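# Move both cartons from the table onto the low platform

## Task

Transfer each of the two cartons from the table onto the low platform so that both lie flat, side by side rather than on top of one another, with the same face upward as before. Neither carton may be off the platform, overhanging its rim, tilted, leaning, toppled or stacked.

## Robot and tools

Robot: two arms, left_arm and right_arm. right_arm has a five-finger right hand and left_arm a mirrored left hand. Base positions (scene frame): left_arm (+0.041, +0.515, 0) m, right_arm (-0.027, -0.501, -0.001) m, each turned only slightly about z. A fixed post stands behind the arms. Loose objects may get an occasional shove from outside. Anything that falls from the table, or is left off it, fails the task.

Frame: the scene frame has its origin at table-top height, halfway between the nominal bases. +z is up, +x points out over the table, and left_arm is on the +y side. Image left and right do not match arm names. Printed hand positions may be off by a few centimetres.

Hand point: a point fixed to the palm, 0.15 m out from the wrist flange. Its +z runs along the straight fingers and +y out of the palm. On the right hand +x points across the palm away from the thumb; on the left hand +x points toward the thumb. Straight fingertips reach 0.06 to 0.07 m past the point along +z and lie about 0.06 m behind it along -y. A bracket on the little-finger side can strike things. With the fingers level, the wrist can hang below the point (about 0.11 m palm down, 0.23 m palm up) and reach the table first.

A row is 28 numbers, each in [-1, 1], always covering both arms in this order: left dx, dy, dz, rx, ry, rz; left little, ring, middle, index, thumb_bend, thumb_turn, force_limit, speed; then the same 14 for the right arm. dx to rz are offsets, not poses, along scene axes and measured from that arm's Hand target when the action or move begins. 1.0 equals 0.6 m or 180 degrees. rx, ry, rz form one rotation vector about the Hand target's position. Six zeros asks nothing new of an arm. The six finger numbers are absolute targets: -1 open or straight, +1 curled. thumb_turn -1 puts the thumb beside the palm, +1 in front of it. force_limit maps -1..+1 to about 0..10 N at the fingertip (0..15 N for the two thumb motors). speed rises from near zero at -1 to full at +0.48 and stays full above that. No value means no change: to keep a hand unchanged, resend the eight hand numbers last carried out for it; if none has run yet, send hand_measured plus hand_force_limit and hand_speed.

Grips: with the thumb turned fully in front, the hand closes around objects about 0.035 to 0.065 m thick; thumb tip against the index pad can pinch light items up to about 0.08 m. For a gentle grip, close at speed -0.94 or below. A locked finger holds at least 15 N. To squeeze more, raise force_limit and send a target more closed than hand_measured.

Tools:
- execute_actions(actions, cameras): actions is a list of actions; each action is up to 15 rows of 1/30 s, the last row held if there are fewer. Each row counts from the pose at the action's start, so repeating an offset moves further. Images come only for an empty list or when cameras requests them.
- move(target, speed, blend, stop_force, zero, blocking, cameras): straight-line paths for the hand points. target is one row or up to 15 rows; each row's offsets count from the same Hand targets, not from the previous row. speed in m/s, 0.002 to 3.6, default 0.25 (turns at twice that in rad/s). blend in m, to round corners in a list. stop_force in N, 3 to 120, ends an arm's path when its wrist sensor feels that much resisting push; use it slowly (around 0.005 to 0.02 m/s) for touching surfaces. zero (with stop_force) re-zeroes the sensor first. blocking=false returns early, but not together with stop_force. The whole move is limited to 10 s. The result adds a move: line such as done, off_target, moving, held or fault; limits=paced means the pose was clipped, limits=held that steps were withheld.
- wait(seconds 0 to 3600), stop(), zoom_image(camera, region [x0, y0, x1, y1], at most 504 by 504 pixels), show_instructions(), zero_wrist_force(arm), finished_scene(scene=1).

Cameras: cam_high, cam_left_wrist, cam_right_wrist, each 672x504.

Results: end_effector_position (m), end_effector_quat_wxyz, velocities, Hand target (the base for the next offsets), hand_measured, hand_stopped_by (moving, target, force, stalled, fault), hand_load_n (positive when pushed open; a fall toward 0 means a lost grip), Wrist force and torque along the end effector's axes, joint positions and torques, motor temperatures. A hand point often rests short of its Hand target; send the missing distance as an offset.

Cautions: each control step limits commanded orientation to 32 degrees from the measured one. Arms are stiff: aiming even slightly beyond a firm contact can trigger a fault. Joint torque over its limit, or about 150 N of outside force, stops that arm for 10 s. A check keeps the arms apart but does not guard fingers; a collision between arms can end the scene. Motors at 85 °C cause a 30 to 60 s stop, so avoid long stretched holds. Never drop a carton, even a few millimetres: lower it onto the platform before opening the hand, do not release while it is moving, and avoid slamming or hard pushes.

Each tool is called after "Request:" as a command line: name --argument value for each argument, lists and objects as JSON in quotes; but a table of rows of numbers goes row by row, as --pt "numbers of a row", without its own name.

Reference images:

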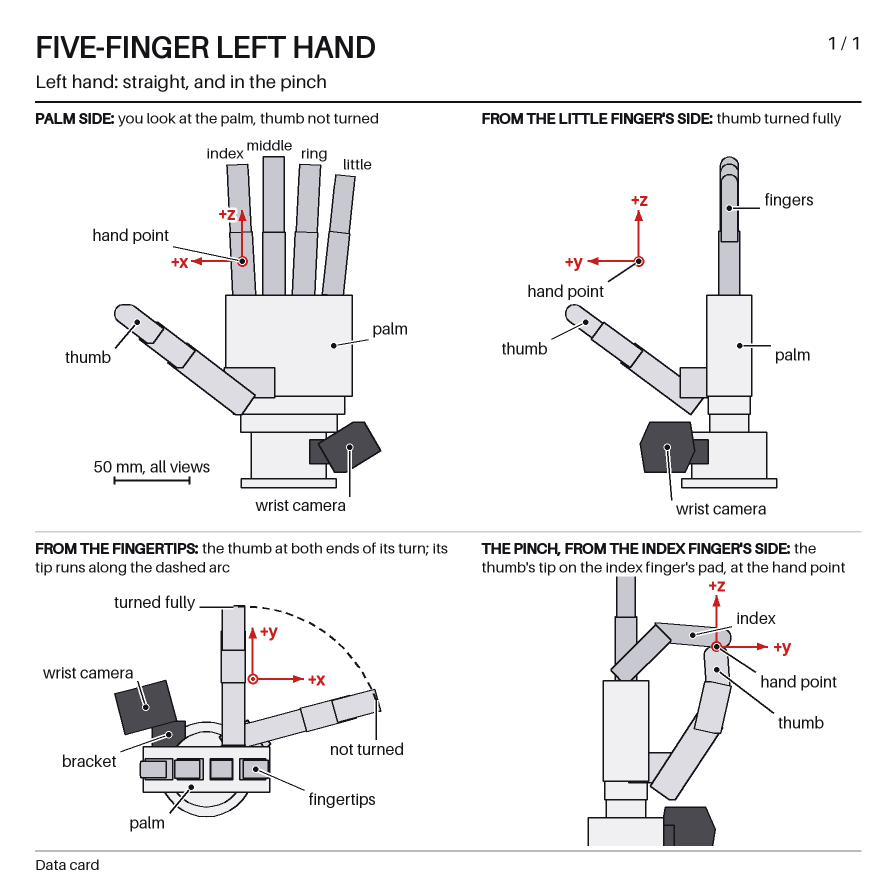

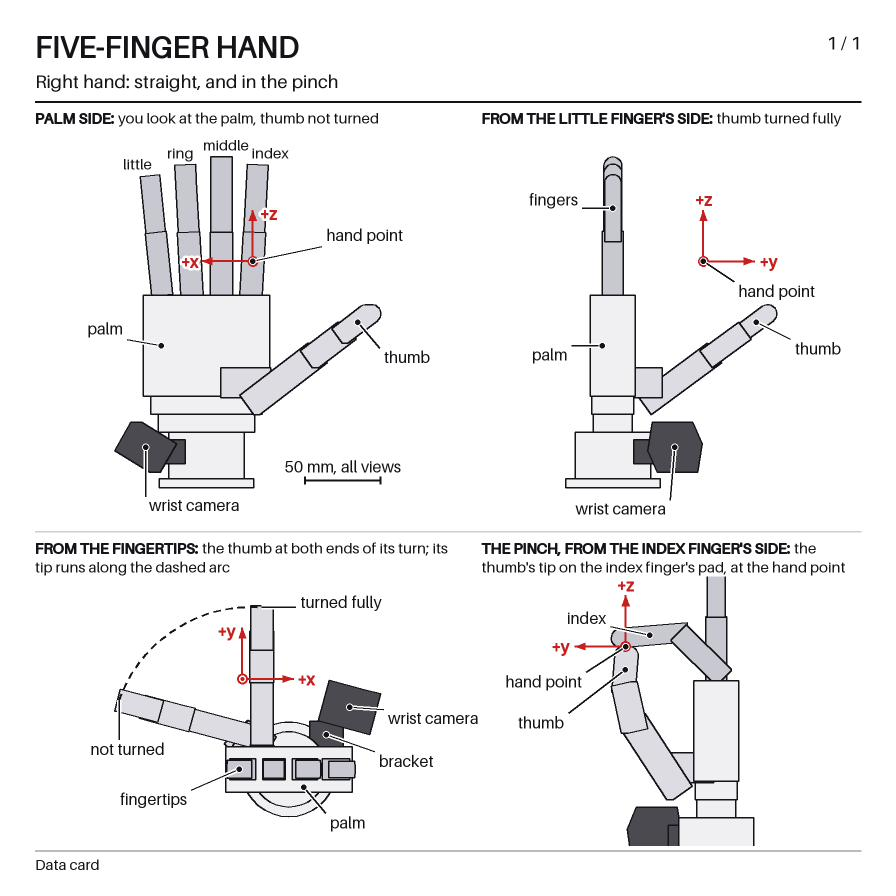

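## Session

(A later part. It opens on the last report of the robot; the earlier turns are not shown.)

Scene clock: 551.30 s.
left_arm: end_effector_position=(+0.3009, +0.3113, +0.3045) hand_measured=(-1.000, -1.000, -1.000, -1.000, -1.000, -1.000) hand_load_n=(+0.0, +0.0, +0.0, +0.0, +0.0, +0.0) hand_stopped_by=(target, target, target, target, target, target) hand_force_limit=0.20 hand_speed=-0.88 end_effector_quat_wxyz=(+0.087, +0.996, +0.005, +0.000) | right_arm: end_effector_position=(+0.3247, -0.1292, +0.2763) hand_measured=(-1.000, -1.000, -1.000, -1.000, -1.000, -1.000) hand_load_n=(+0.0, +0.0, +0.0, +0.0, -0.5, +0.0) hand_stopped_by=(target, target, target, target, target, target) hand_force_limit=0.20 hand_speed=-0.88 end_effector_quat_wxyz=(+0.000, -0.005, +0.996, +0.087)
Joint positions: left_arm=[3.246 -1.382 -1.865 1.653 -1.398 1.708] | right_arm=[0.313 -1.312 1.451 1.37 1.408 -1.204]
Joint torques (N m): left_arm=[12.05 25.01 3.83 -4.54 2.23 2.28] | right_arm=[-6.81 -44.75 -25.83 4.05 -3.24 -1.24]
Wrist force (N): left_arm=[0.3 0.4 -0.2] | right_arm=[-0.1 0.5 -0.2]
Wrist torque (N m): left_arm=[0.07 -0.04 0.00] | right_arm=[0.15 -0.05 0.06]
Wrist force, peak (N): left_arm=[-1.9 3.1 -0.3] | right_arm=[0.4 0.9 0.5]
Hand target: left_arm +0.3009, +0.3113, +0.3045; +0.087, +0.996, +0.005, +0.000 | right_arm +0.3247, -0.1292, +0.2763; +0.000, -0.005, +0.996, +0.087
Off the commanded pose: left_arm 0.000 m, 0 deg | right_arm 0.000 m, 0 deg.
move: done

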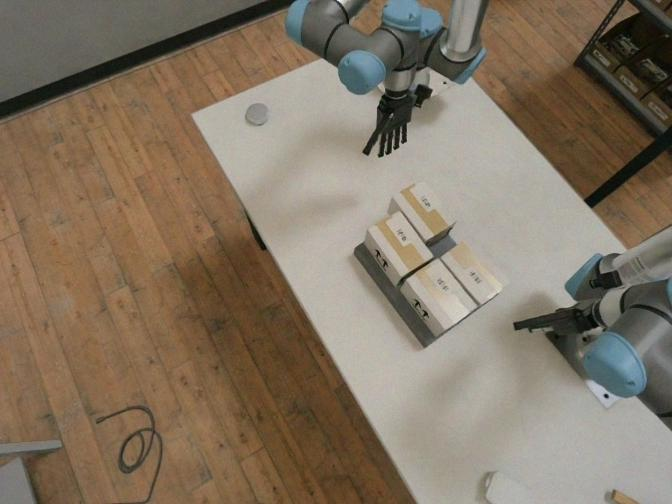

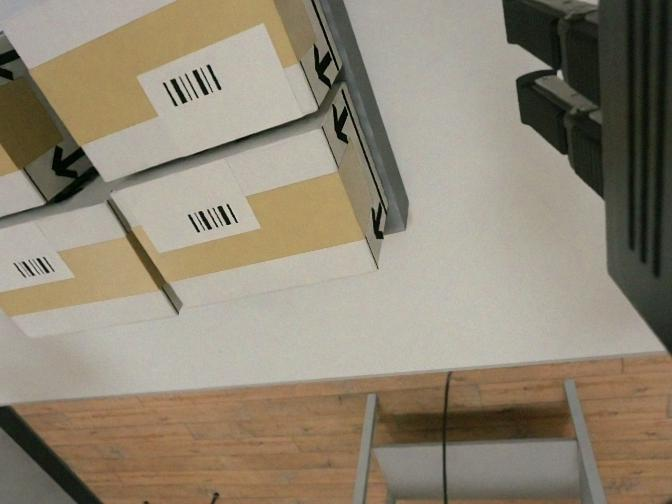

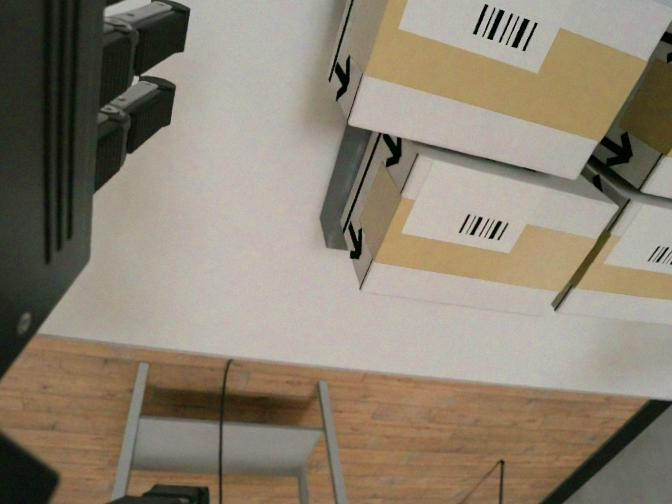

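Request:
move --pt "0 0 0 0 0 0 -1 -1 -1 -1 -1 -1 0.2 -0.88 -0.0008 0.1037 -0.2355 -0.0556 -0.0002 -0.0028 -1 -1 -1 -1 -1 -1 0.2 -0.88" --pt "0 0 0 0 0 0 -1 -1 -1 -1 -1 -1 0.2 -0.88 -0.0008 0.1403 -0.2355 -0.0556 -0.0002 -0.0028 -1 -1 -1 -1 -1 -1 0.2 -0.88" --pt "0 0 0 0 0 0 -1 -1 -1 -1 -1 -1 0.2 -0.88 -0.0008 0.1553 -0.2355 -0.0556 -0.0002 -0.0028 -1 -1 -1 -1 -1 -1 0.2 -0.88" --pt "0 0 0 0 0 0 -1 -1 -1 -1 -1 -1 0.2 -0.88 -0.0008 0.2103 -0.2355 -0.0556 -0.0002 -0.0028 -1 -1 -1 -1 -1 -1 0.2 -0.88" --speed '[0.15,0.06,0.02,0.05]' --blend '[0.005,0.004,0.002,0]' --cameras '["all"]'

Scene clock: 573.20 s.
left_arm: end_effector_position=(+0.3009, +0.3113, +0.3045) hand_measured=(-1.000, -1.000, -1.000, -1.000, -1.000, -1.000) hand_load_n=(+0.0, +0.0, +0.0, +0.0, +0.0, +0.0) hand_stopped_by=(target, target, target, target, target, target) hand_force_limit=0.20 hand_speed=-0.88 end_effector_quat_wxyz=(+0.087, +0.996, +0.005, +0.000) | right_arm: end_effector_position=(+0.3241, -0.0031, +0.1350) hand_measured=(-1.000, -1.000, -1.000, -1.000, -1.000, -1.000) hand_load_n=(+0.0, +0.0, +0.0, +0.0, +0.0, +0.0) hand_stopped_by=(target, target, target, target, target, target) hand_force_limit=0.20 hand_speed=-0.88 end_effector_quat_wxyz=(+0.000, -0.001, +1.000, +0.000)
Joint positions: left_arm=[3.246 -1.382 -1.865 1.653 -1.398 1.708] | right_arm=[0.631 -0.936 1.245 1.263 1.571 -0.882]
Joint torques (N m): left_arm=[12.11 23.89 3.28 -4.45 2.32 2.3] | right_arm=[6.93 -26.04 -25.33 3.7 1.55 1.55]
Wrist force (N): left_arm=[-0.4 0.6 -0.1] | right_arm=[0.7 -2.6 -0.7]
Wrist torque (N m): left_arm=[0.08 0.07 -0.05] | right_arm=[0.01 -0.09 -0.24]
Wrist force, peak (N): left_arm=[0.3 0.8 -0.3] | right_arm=[0.9 -4.1 -2.4]
Hand target: left_arm +0.3009, +0.3113, +0.3045; +0.087, +0.996, +0.005, +0.000 | right_arm +0.3242, -0.0030, +0.1350; +0.000, -0.001, +1.000, +0.000
Off the commanded pose: left_arm 0.000 m, 0 deg | right_arm 0.000 m, 0 deg.
move: done

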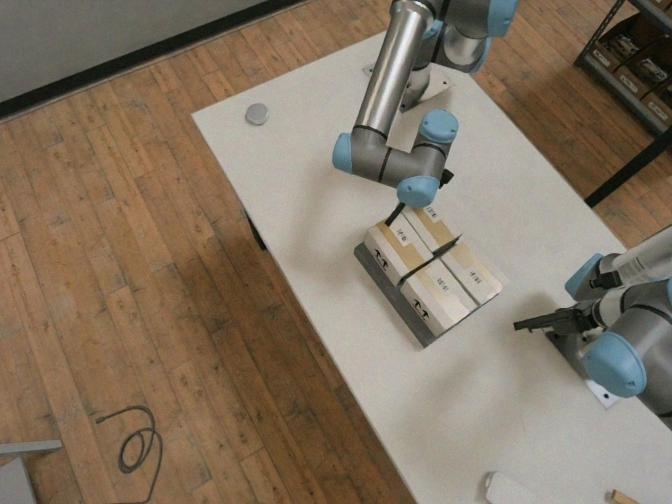

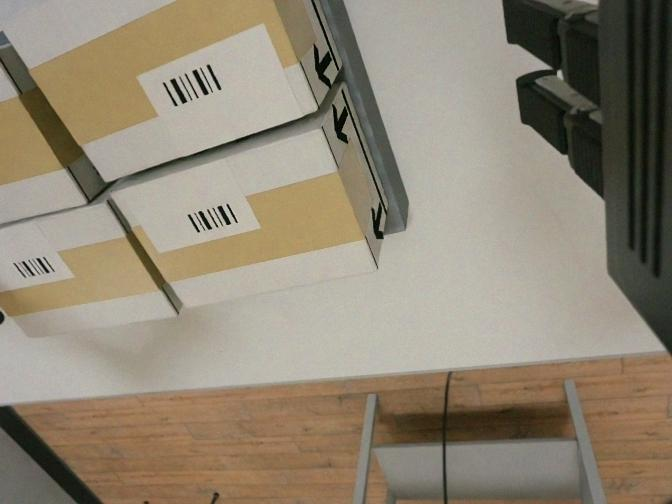

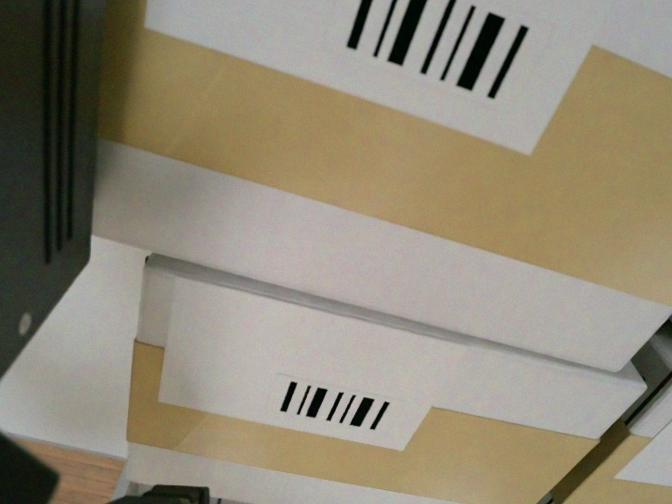

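Request:
zoom_image --camera "cam_left_wrist" --region '[0, 20, 220, 240]'

Request:
zoom_image --camera "cam_right_wrist" --region '[540, 280, 672, 460]'

Request:
zoom_image --camera "cam_right_wrist" --region '[80, 220, 260, 400]'

Scaled by 2.291 from the camera's image (finer frame: 960x720).

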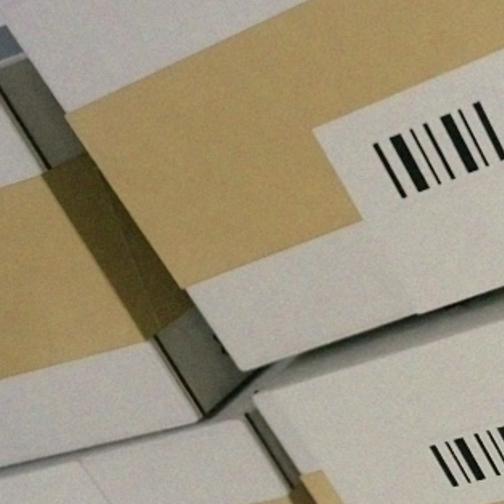

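Scaled by 2.800 from the camera's image (finer frame: 960x720).

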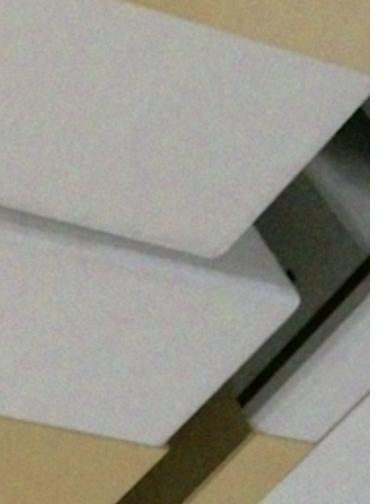

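Scaled by 2.800 from the camera's image (finer frame: 960x720).

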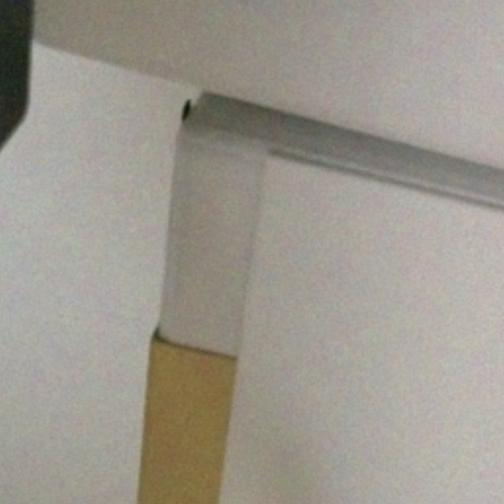

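Request:
move --target '[0,0,0,0,0,0,-1,-1,-1,-1,-1,-1,0.2,-0.88,-0.002,0.0167,0,0,0,0,-1,-1,-1,-1,-1,-1,0.2,-0.88]' --speed 0.03 --cameras '["cam_left_wrist","cam_right_wrist"]'

Scene clock: 585.90 s.
left_arm: end_effector_position=(+0.3009, +0.3113, +0.3045) hand_measured=(-1.000, -1.000, -1.000, -1.000, -1.000, -1.000) hand_load_n=(+0.0, +0.0, +0.0, +0.0, +0.0, +0.0) hand_stopped_by=(target, target, target, target, target, target) hand_force_limit=0.20 hand_speed=-0.88 end_effector_quat_wxyz=(+0.087, +0.996, +0.005, +0.000) | right_arm: end_effector_position=(+0.3230, +0.0069, +0.1350) hand_measured=(-1.000, -1.000, -1.000, -1.000, -1.000, -1.000) hand_load_n=(+0.0, +0.0, +0.0, +0.0, +0.0, +0.0) hand_stopped_by=(target, target, target, target, target, target) hand_force_limit=0.20 hand_speed=-0.88 end_effector_quat_wxyz=(+0.000, -0.001, +1.000, +0.000)
Joint positions: left_arm=[3.246 -1.382 -1.865 1.653 -1.398 1.708] | right_arm=[0.647 -0.918 1.214 1.276 1.571 -0.866]
Joint torques (N m): left_arm=[11.43 23.9 3.57 -4.62 1.98 2.05] | right_arm=[8.97 -25.41 -25.25 3.46 -0.26 1.4]
Wrist force (N): left_arm=[0.2 0.4 -0.1] | right_arm=[-0.3 -3.4 -2.3]
Wrist torque (N m): left_arm=[0.06 -0.01 -0.02] | right_arm=[0.05 0.06 -0.29]
Wrist force, peak (N): left_arm=[-0.2 0.7 -0.4] | right_arm=[-0.4 -3.7 -2.8]
Hand target: left_arm +0.3009, +0.3113, +0.3045; +0.087, +0.996, +0.005, +0.000 | right_arm +0.3230, +0.0070, +0.1350; +0.000, -0.001, +1.000, +0.000
Off the commanded pose: left_arm 0.000 m, 0 deg | right_arm 0.000 m, 0 deg.
move: done

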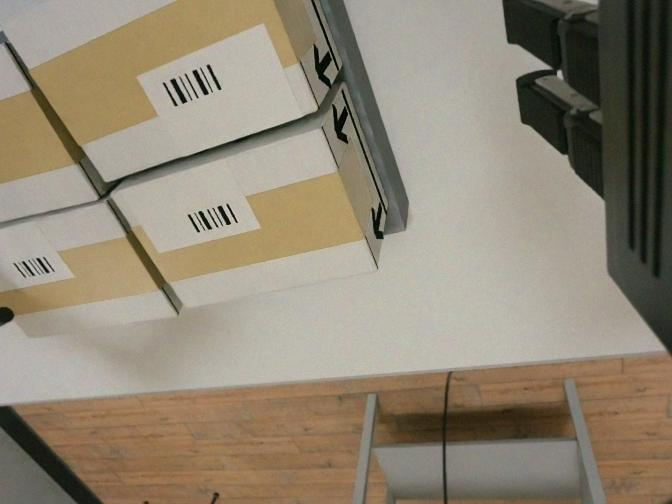

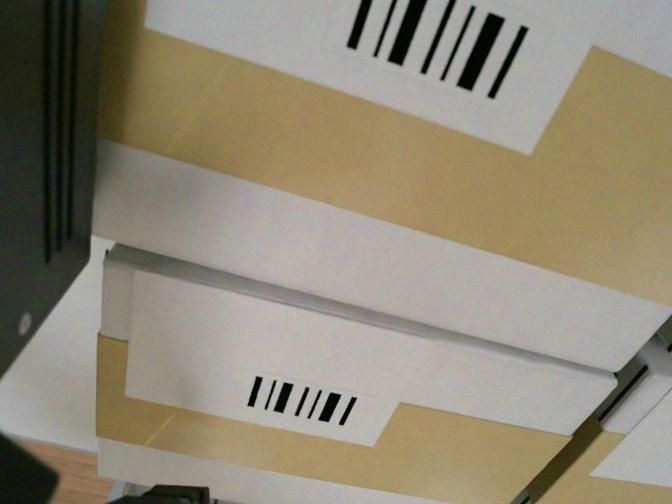

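Request:
zoom_image --camera "cam_left_wrist" --region '[0, 20, 220, 240]'

Request:
zoom_image --camera "cam_right_wrist" --region '[540, 280, 672, 460]'

Scaled by 2.291 from the camera's image (finer frame: 960x720).

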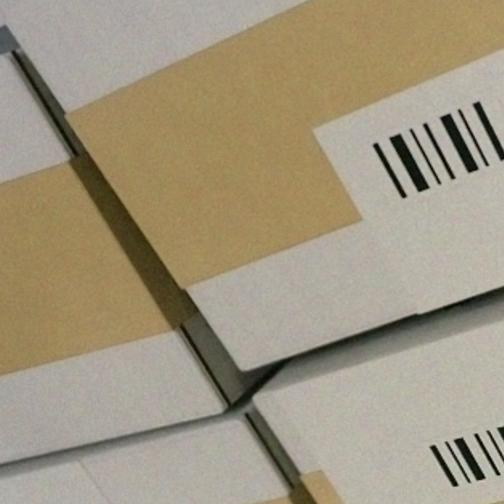

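Scaled by 2.800 from the camera's image (finer frame: 960x720).

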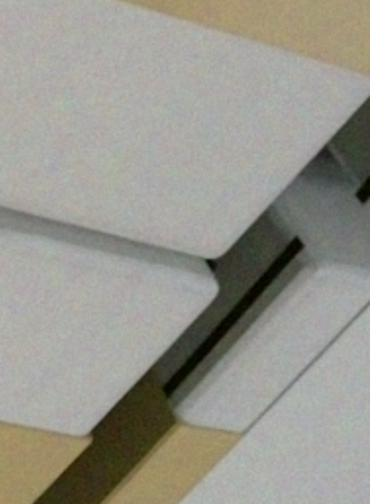

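Request:
zoom_image --camera "cam_left_wrist" --region '[260, 0, 430, 250]'

Scaled by 2.016 from the camera's image (finer frame: 960x720).

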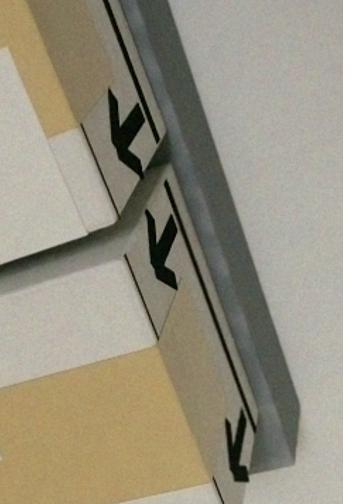

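Request:
move --target '[0,0,0,0,0,0,-1,-1,-1,-1,-1,-1,0.2,-0.88,-0.0006,0.01,0,0,0,0,-1,-1,-1,-1,-1,-1,0.2,-0.88]' --speed 0.02 --cameras '["cam_left_wrist","cam_right_wrist"]'

Request:
zoom_image --camera "cam_left_wrist" --region '[0, 20, 220, 240]'

Request:
zoom_image --camera "cam_right_wrist" --region '[540, 280, 672, 460]'

Scene clock: 593.40 s.
left_arm: end_effector_position=(+0.3009, +0.3113, +0.3045) hand_measured=(-1.000, -1.000, -1.000, -1.000, -1.000, -1.000) hand_load_n=(+0.0, +0.0, +0.0, +0.0, +0.0, +0.0) hand_stopped_by=(target, target, target, target, target, target) hand_force_limit=0.20 hand_speed=-0.88 end_effector_quat_wxyz=(+0.087, +0.996, +0.005, +0.000) | right_arm: end_effector_position=(+0.3226, +0.0129, +0.1350) hand_measured=(-1.000, -1.000, -1.000, -1.000, -1.000, -1.000) hand_load_n=(+0.0, +0.0, +0.0, +0.0, +0.0, +0.0) hand_stopped_by=(target, target, target, target, target, target) hand_force_limit=0.20 hand_speed=-0.88 end_effector_quat_wxyz=(+0.000, -0.001, +1.000, +0.000)
Joint positions: left_arm=[3.246 -1.382 -1.865 1.653 -1.398 1.708] | right_arm=[0.656 -0.907 1.194 1.284 1.571 -0.857]
Joint torques (N m): left_arm=[12.23 25.57 4.72 -4.48 2.02 2.06] | right_arm=[9.22 -26.28 -25.68 3.13 -2.66 1.6]
Wrist force (N): left_arm=[0.2 0.3 -0.1] | right_arm=[-0.2 -5.3 -2.1]
Wrist torque (N m): left_arm=[0.04 -0.02 -0.01] | right_arm=[-0.09 0.01 -0.39]
Wrist force, peak (N): left_arm=[-0.1 0.8 0.1] | right_arm=[-0.6 -5.4 -2.3]
Hand target: left_arm +0.3009, +0.3113, +0.3045; +0.087, +0.996, +0.005, +0.000 | right_arm +0.3226, +0.0130, +0.1350; +0.000, -0.001, +1.000, +0.000
Off the commanded pose: left_arm 0.000 m, 0 deg | right_arm 0.000 m, 0 deg.
move: done

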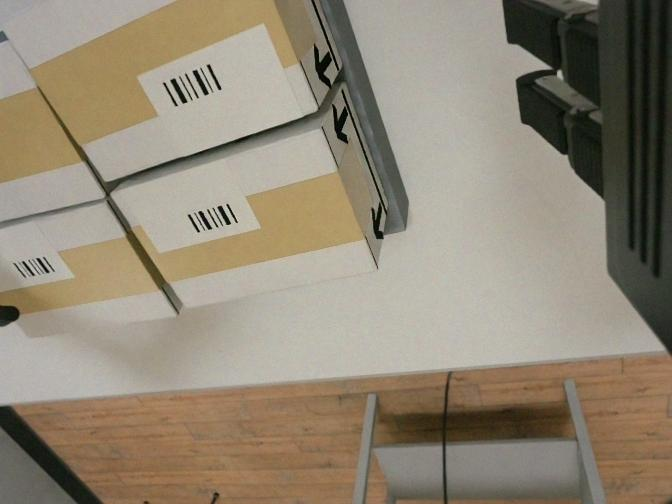

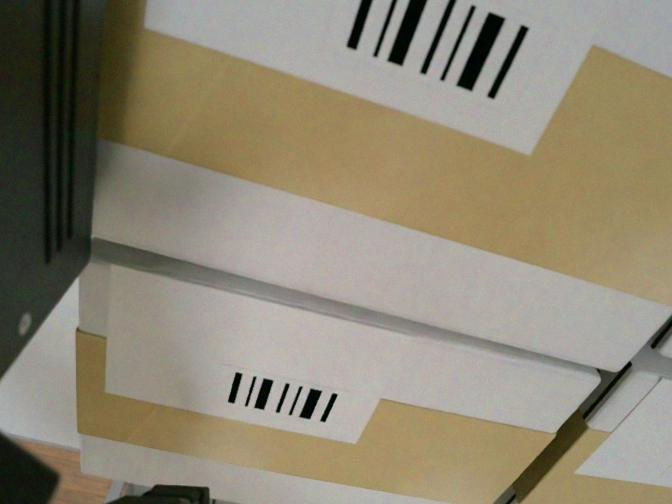

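Scaled by 2.291 from the camera's image (finer frame: 960x720).

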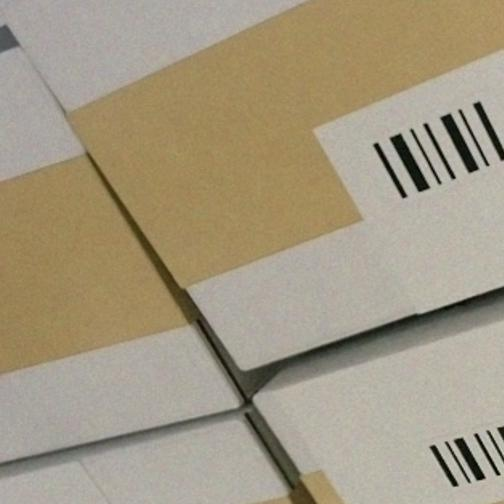

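Scaled by 2.800 from the camera's image (finer frame: 960x720).

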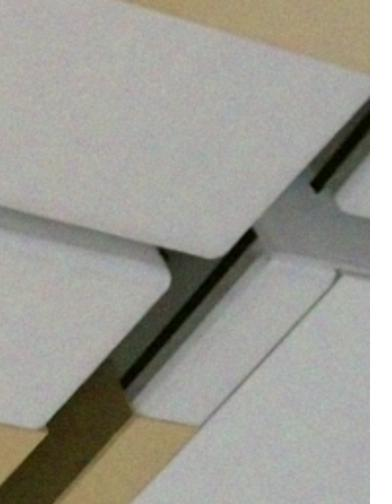

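Request:
move --pt "0 0 0 0 0 0 -1 -1 -1 -1 -1 -1 0.2 -0.88 0 -0.0667 0 0 0 0 -1 -1 -1 -1 -1 -1 0.2 -0.88" --pt "-0.1 -0.1 0 0 0 0 -1 -1 -1 -1 -1 -1 0.2 -0.88 0 -0.1 0.2 0 0 0 -1 -1 -1 -1 -1 -1 0.2 -0.88" --pt "-0.2148 -0.2763 0 0 0 0 -1 -1 -1 -1 -1 -1 0.2 -0.88 -0.171 -0.1883 0.275 0 0 0 -1 -1 -1 -1 -1 -1 0.2 -0.88" --speed '[0.08,0.2,0.2]' --blend '[0.01,0.03,0]' --cameras '["all"]'

Scene clock: 601.33 s.
left_arm: end_effector_position=(+0.1720, +0.1455, +0.3045) hand_measured=(-1.000, -1.000, -1.000, -1.000, -1.000, -1.000) hand_load_n=(+0.0, +0.0, +0.0, +0.0, +0.0, +0.0) hand_stopped_by=(target, target, target, target, target, target) hand_force_limit=0.20 hand_speed=-0.88 end_effector_quat_wxyz=(+0.087, +0.996, +0.005, +0.000) | right_arm: end_effector_position=(+0.2200, -0.1000, +0.2999) hand_measured=(-1.000, -1.000, -1.000, -1.000, -1.000, -1.000) hand_load_n=(+0.0, +0.0, +0.0, +0.0, +0.0, +0.0) hand_stopped_by=(target, target, target, target, target, target) hand_force_limit=0.20 hand_speed=-0.88 end_effector_quat_wxyz=(+0.000, -0.001, +1.000, +0.000)
Joint positions: left_arm=[2.372 -1.477 -1.749 1.774 -1.442 0.824] | right_arm=[0.609 -1.359 1.428 1.502 1.571 -0.904]
Joint torques (N m): left_arm=[-10.27 -0.81 28.84 -4.77 -1.2 -2.38] | right_arm=[6.46 -44.39 -7.23 3.96 -2.72 1.76]
Wrist force (N): left_arm=[-0.2 0.6 0.0] | right_arm=[0.6 0.3 0.3]
Wrist torque (N m): left_arm=[0.08 0.05 0.07] | right_arm=[0.09 -0.13 -0.11]
Wrist force, peak (N): left_arm=[-1.9 1.7 0.0] | right_arm=[-0.2 -5.5 -2.2]
Hand target: left_arm +0.1720, +0.1455, +0.3045; +0.087, +0.996, +0.005, +0.000 | right_arm +0.2200, -0.1000, +0.3000; +0.000, -0.001, +1.000, +0.000
Off the commanded pose: left_arm 0.000 m, 0 deg | right_arm 0.000 m, 0 deg.
move: done

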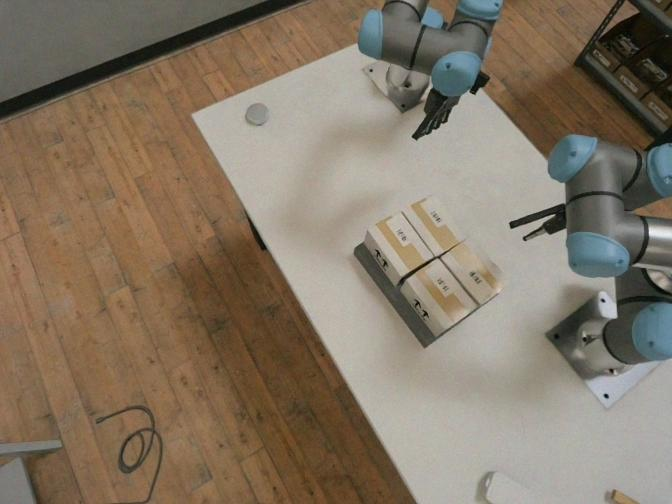

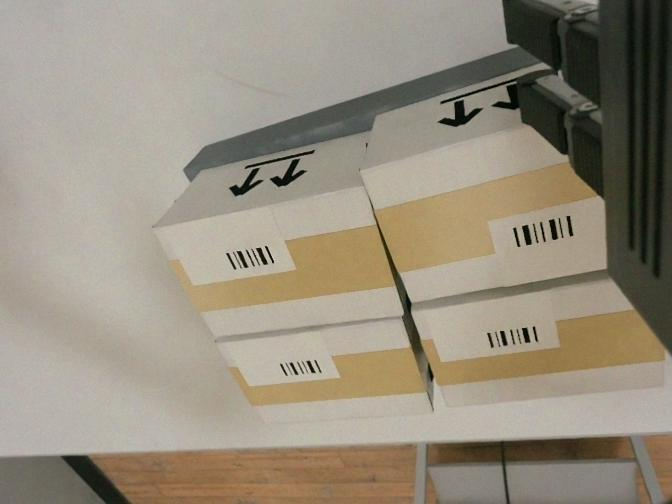

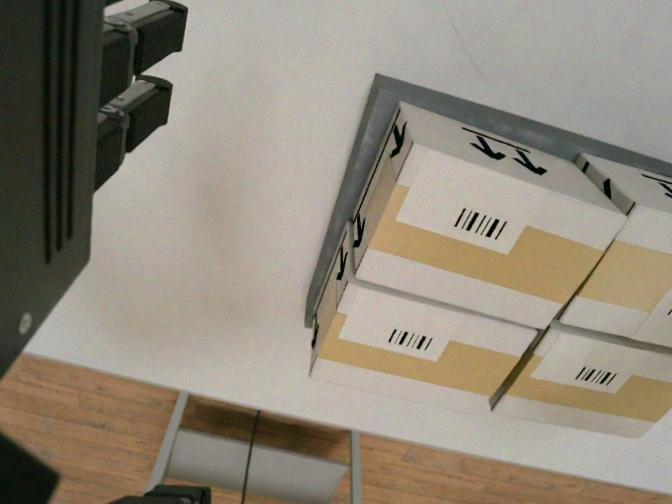

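Request:
zoom_image --camera "cam_right_wrist" --region '[290, 50, 672, 350]'

Request:
zoom_image --camera "cam_left_wrist" --region '[130, 30, 600, 260]'

Request:
zoom_image --camera "cam_high" --region '[340, 180, 520, 360]'

Scaled by 1.319 from the camera's image (finer frame: 960x720).

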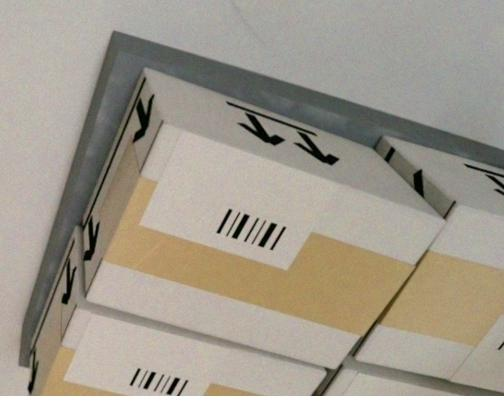

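Scaled by 1.072 from the camera's image (finer frame: 960x720).

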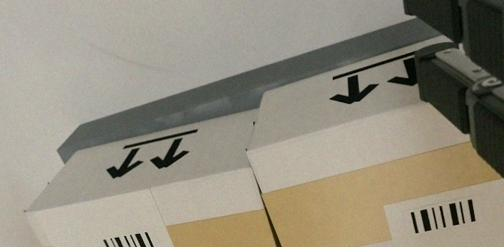

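Scaled by 2.800 from the camera's image (finer frame: 960x720).

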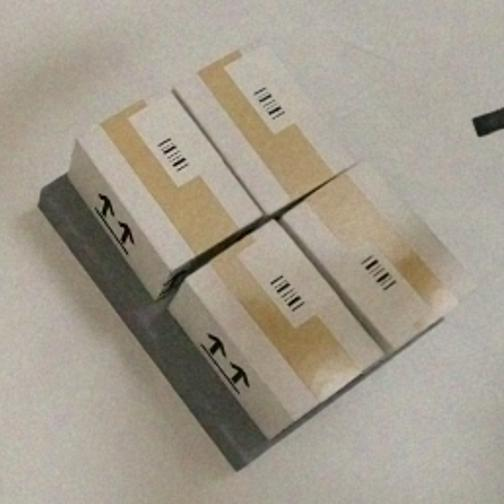

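Request:
zoom_image --camera "cam_right_wrist" --region '[330, 60, 480, 200]'

Request:
zoom_image --camera "cam_right_wrist" --region '[480, 90, 672, 250]'

Request:
zoom_image --camera "cam_left_wrist" --region '[330, 40, 560, 200]'

Request:
zoom_image --camera "cam_right_wrist" --region '[290, 200, 430, 360]'

Scaled by 3.360 from the camera's image (finer frame: 960x720).

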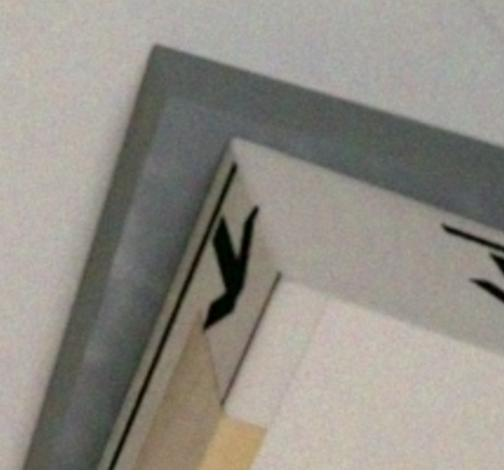

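Scaled by 2.625 from the camera's image (finer frame: 960x720).

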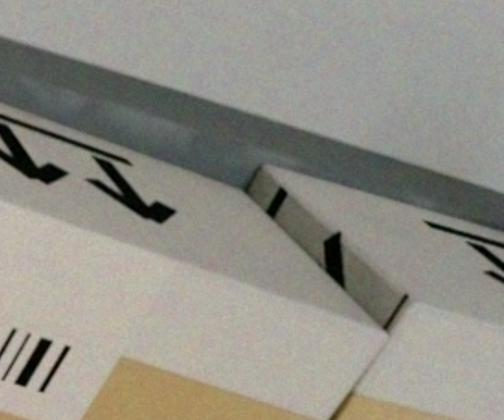

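Scaled by 2.191 from the camera's image (finer frame: 960x720).

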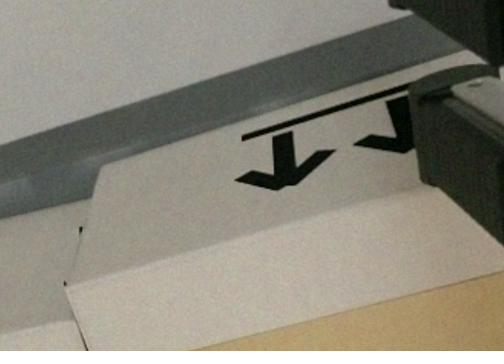

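Scaled by 3.150 from the camera's image (finer frame: 960x720).

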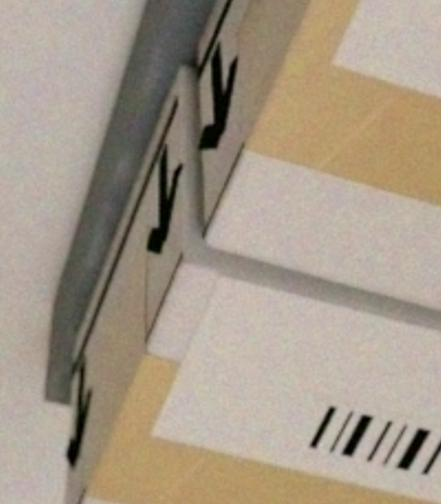

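Request:
zoom_image --camera "cam_left_wrist" --region '[355, 40, 525, 140]'

Request:
zoom_image --camera "cam_left_wrist" --region '[175, 80, 345, 200]'

Scaled by 2.965 from the camera's image (finer frame: 960x720).

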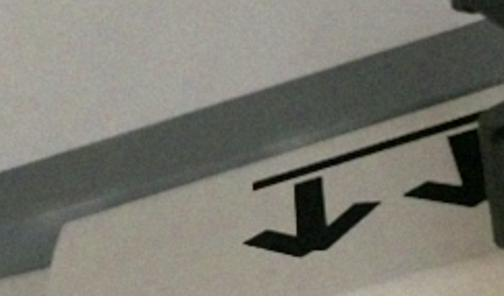

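Scaled by 2.965 from the camera's image (finer frame: 960x720).

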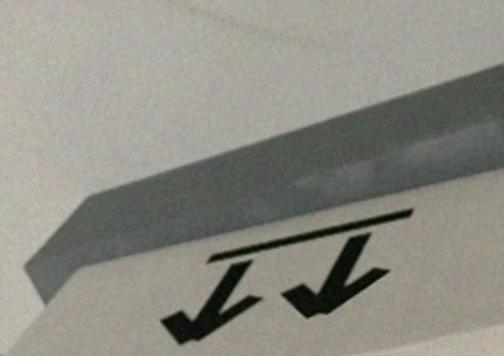

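Request:
move --pt "0.115 0.1208 0 0.0426 0.0451 0.5108 -1 -1 -1 -1 -1 -1 0.2 -0.88 0.1667 -0.25 0 0 0 0 -1 -1 -1 -1 -1 -1 0.2 -0.88" --pt "0.115 0.1208 -0.2775 0.0426 0.0451 0.5108 -1 -1 -1 -1 -1 -1 0.2 -0.88 0.1667 -0.25 0 0 0 0 -1 -1 -1 -1 -1 -1 0.2 -0.88" --speed '[0.4,0.15]' --blend '[0.01,0]' --cameras '["all"]'

Scene clock: 628.27 s.
left_arm: end_effector_position=(+0.2410, +0.2180, +0.1381) hand_measured=(-1.000, -1.000, -1.000, -1.000, -1.000, -1.000) hand_load_n=(+0.0, +0.0, +0.0, +0.0, +0.0, +0.0) hand_stopped_by=(target, target, target, target, target, target) hand_force_limit=0.20 hand_speed=-0.88 end_effector_quat_wxyz=(+0.000, +0.690, +0.724, +0.000) | right_arm: end_effector_position=(+0.3200, -0.2500, +0.3000) hand_measured=(-1.000, -1.000, -1.000, -1.000, -1.000, -1.000) hand_load_n=(+0.0, +0.0, +0.0, +0.0, +0.0, +0.0) hand_stopped_by=(target, target, target, target, target, target) hand_force_limit=0.20 hand_speed=-0.88 end_effector_quat_wxyz=(+0.000, -0.001, +1.000, +0.000)
Joint positions: left_arm=[2.314 -1.785 -1.86 2.074 -1.571 -0.836] | right_arm=[0.114 -1.444 1.529 1.486 1.571 -1.399]
Joint torques (N m): left_arm=[11.21 8.55 2.67 -0.5 -1.54 1.87] | right_arm=[-6.05 -11.35 -25.76 4.19 -2.42 -1.17]
Wrist force (N): left_arm=[-0.1 0.6 -0.1] | right_arm=[0.2 0.4 0.4]
Wrist torque (N m): left_arm=[0.16 0.03 0.04] | right_arm=[0.06 -0.11 0.02]
Wrist force, peak (N): left_arm=[-0.3 0.6 -1.1] | right_arm=[0.0 0.7 0.6]
Hand target: left_arm +0.2410, +0.2180, +0.1380; +0.000, +0.690, +0.724, +0.000 | right_arm +0.3200, -0.2500, +0.3000; +0.000, -0.001, +1.000, +0.000
Off the commanded pose: left_arm 0.000 m, 0 deg | right_arm 0.000 m, 0 deg.
move: done

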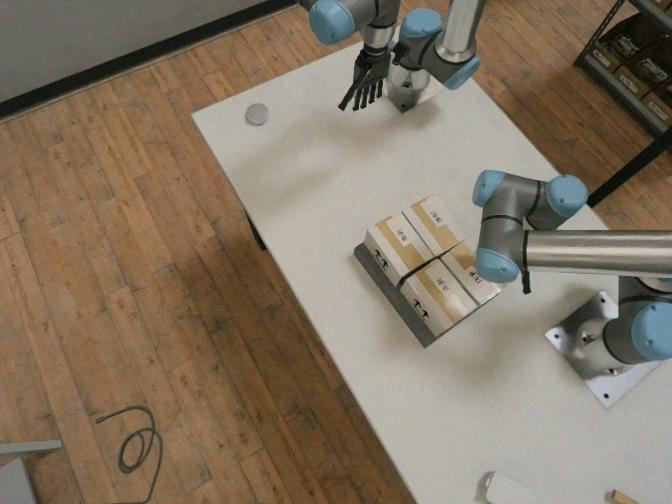

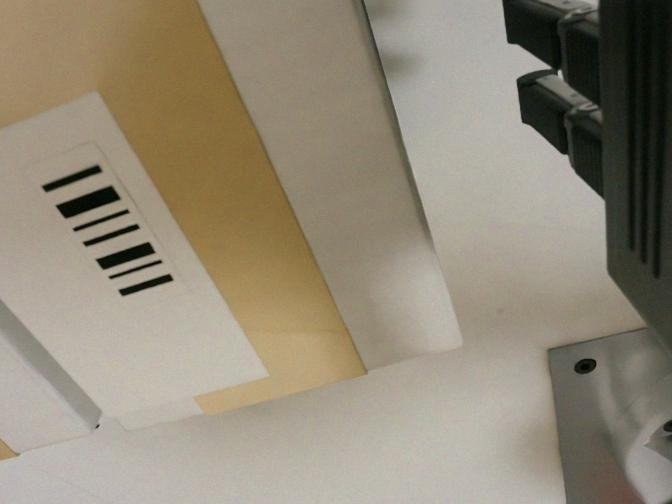

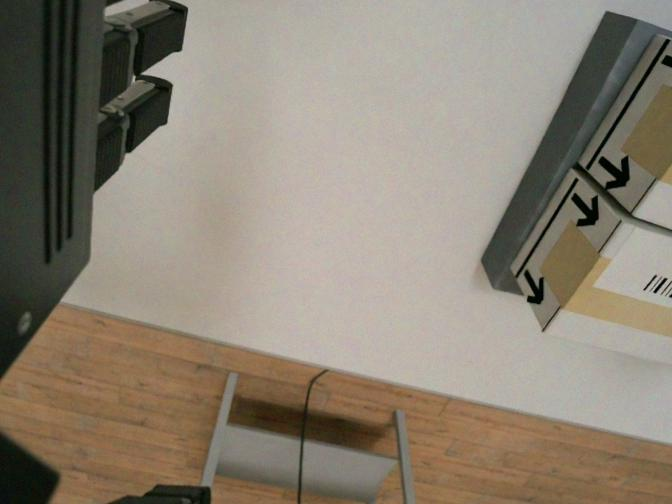

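Request:
move --pt "0.0483 0.001 0 0 0 -0.0056 -1 -1 -1 -1 -1 -1 0.2 -0.88 0 0 0 0 0 0 -1 -1 -1 -1 -1 -1 0.2 -0.88" --pt "0.0658 0.0013 0 0 0 -0.0056 -1 -1 -1 -1 -1 -1 0.2 -0.88 0 0 0 0 0 0 -1 -1 -1 -1 -1 -1 0.2 -0.88" --speed '[0.05,0.015]' --blend '[0.003,0]' --cameras '["all"]'

Scene clock: 632.97 s.
left_arm: end_effector_position=(+0.2803, +0.2188, +0.1380) hand_measured=(-1.000, -1.000, -1.000, -1.000, -1.000, -1.000) hand_load_n=(+0.0, +0.5, +0.0, +0.5, +0.0, +0.0) hand_stopped_by=(target, target, target, target, target, target) hand_force_limit=0.20 hand_speed=-0.88 end_effector_quat_wxyz=(+0.000, +0.696, +0.718, +0.000) | right_arm: end_effector_position=(+0.3200, -0.2500, +0.3000) hand_measured=(-1.000, -1.000, -1.000, -1.000, -1.000, -1.000) hand_load_n=(+0.0, +0.0, +0.0, +0.0, +0.0, +0.0) hand_stopped_by=(target, target, target, target, target, target) hand_force_limit=0.20 hand_speed=-0.88 end_effector_quat_wxyz=(+0.000, -0.001, +1.000, +0.000)
Joint positions: left_arm=[2.394 -1.82 -1.815 2.064 -1.571 -0.737] | right_arm=[0.114 -1.444 1.529 1.486 1.571 -1.399]
Joint torques (N m): left_arm=[9.26 11.26 25.28 -3.95 1.26 2.12] | right_arm=[-6.65 -11.08 -25.42 4.06 -2.4 -1.13]
Wrist force (N): left_arm=[1.4 -1.9 -0.6] | right_arm=[0.0 0.4 0.4]
Wrist torque (N m): left_arm=[0.00 -0.02 -0.01] | right_arm=[0.06 -0.07 0.01]
Wrist force, peak (N): left_arm=[1.8 -1.8 -0.5] | right_arm=[0.0 0.7 0.7]
Hand target: left_arm +0.2805, +0.2188, +0.1380; +0.000, +0.696, +0.718, +0.000 | right_arm +0.3200, -0.2500, +0.3000; +0.000, -0.001, +1.000, +0.000
Off the commanded pose: left_arm 0.000 m, 0 deg | right_arm 0.000 m, 0 deg.
move: done

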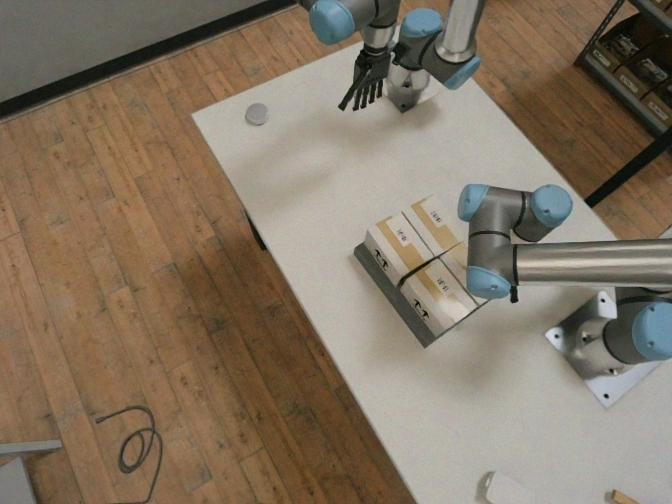

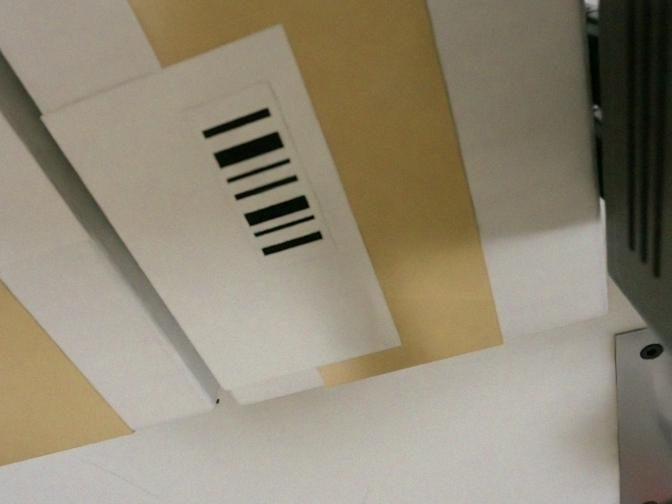

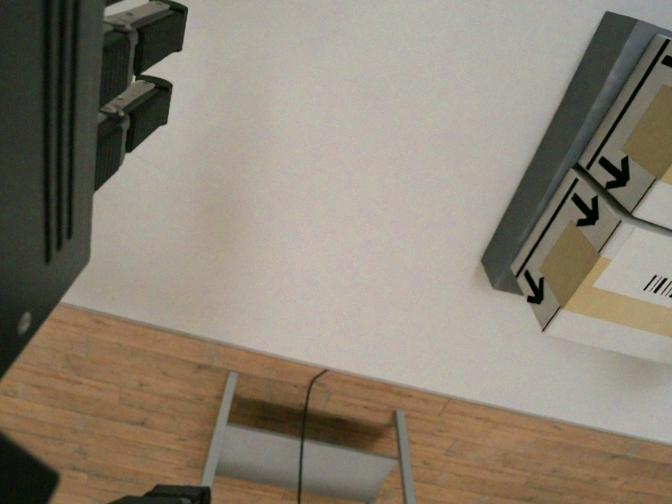

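Request:
move --pt "-0.0667 0 0 0 0 0 -1 -1 -1 -1 -1 -1 0.2 -0.88 0 0 0 0 0 0 -1 -1 -1 -1 -1 -1 0.2 -0.88" --pt "-0.0667 0 0.2775 0 0 0 -1 -1 -1 -1 -1 -1 0.2 -0.88 0 0 0 0 0 0 -1 -1 -1 -1 -1 -1 0.2 -0.88" --pt "-0.1808 -0.1222 0.2775 -0.0429 -0.0446 -0.5053 -1 -1 -1 -1 -1 -1 0.2 -0.88 -0.1667 0.25 0 0 0 0 -1 -1 -1 -1 -1 -1 0.2 -0.88" --speed '[0.08,0.2,0.4]' --blend '[0.01,0.02,0]' --cameras '["all"]'

Request:
zoom_image --camera "cam_left_wrist" --region '[355, 40, 525, 140]'

Request:
zoom_image --camera "cam_right_wrist" --region '[480, 90, 672, 250]'

Scene clock: 641.70 s.
left_arm: end_effector_position=(+0.1720, +0.1454, +0.3045) hand_measured=(-1.000, -1.000, -1.000, -1.000, -1.000, -1.000) hand_load_n=(-0.5, +0.0, +0.0, +0.0, +0.0, +0.0) hand_stopped_by=(target, target, target, target, target, target) hand_force_limit=0.20 hand_speed=-0.88 end_effector_quat_wxyz=(+0.087, +0.996, +0.005, +0.000) | right_arm: end_effector_position=(+0.2200, -0.1000, +0.3000) hand_measured=(-1.000, -1.000, -1.000, -1.000, -1.000, -1.000) hand_load_n=(+0.0, +0.0, +0.0, -0.5, -0.5, +0.0) hand_stopped_by=(target, target, target, target, target, target) hand_force_limit=0.20 hand_speed=-0.88 end_effector_quat_wxyz=(+0.000, -0.001, +1.000, +0.000)
Joint positions: left_arm=[2.372 -1.477 -1.749 1.773 -1.442 0.824] | right_arm=[0.609 -1.359 1.428 1.502 1.571 -0.904]
Joint torques (N m): left_arm=[10.83 2.33 4.85 -4.56 2.24 2.28] | right_arm=[7.29 -13.79 -25.29 4.2 1.82 1.52]
Wrist force (N): left_arm=[0.1 0.3 -0.1] | right_arm=[0.0 0.3 0.1]
Wrist torque (N m): left_arm=[0.06 0.02 -0.04] | right_arm=[0.10 -0.03 -0.15]
Wrist force, peak (N): left_arm=[2.0 -2.1 -0.3] | right_arm=[-1.1 -1.1 0.3]
Hand target: left_arm +0.1720, +0.1454, +0.3045; +0.087, +0.996, +0.005, +0.000 | right_arm +0.2200, -0.1000, +0.3000; +0.000, -0.001, +1.000, +0.000
Off the commanded pose: left_arm 0.000 m, 0 deg | right_arm 0.000 m, 0 deg.
move: done

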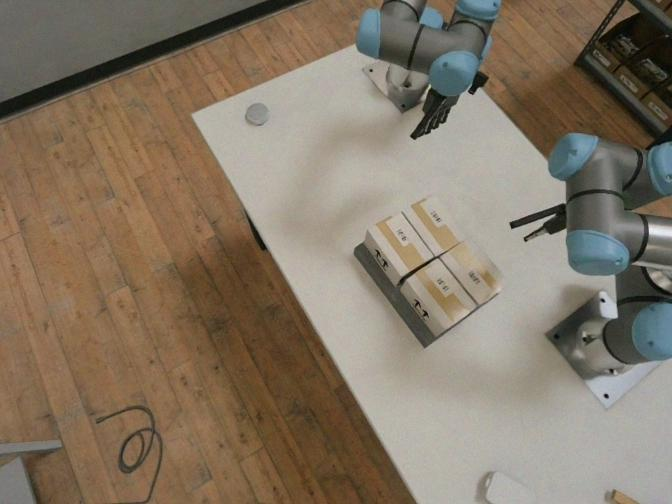

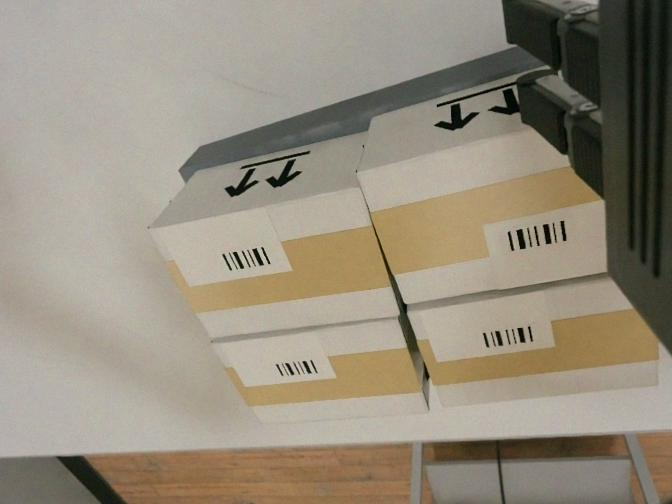

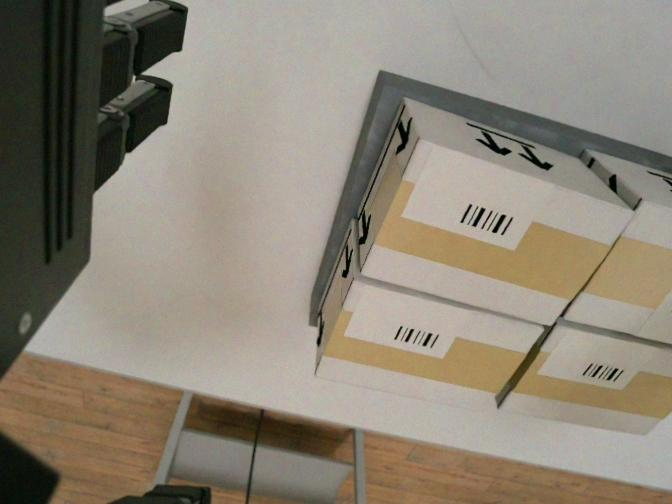

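Scaled by 2.965 from the camera's image (finer frame: 960x720).

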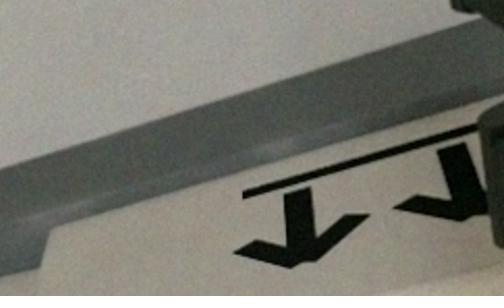

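Scaled by 2.625 from the camera's image (finer frame: 960x720).

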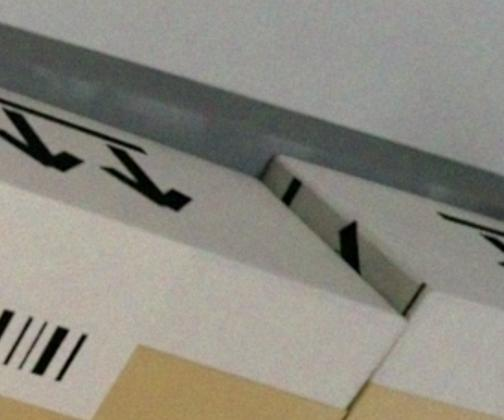

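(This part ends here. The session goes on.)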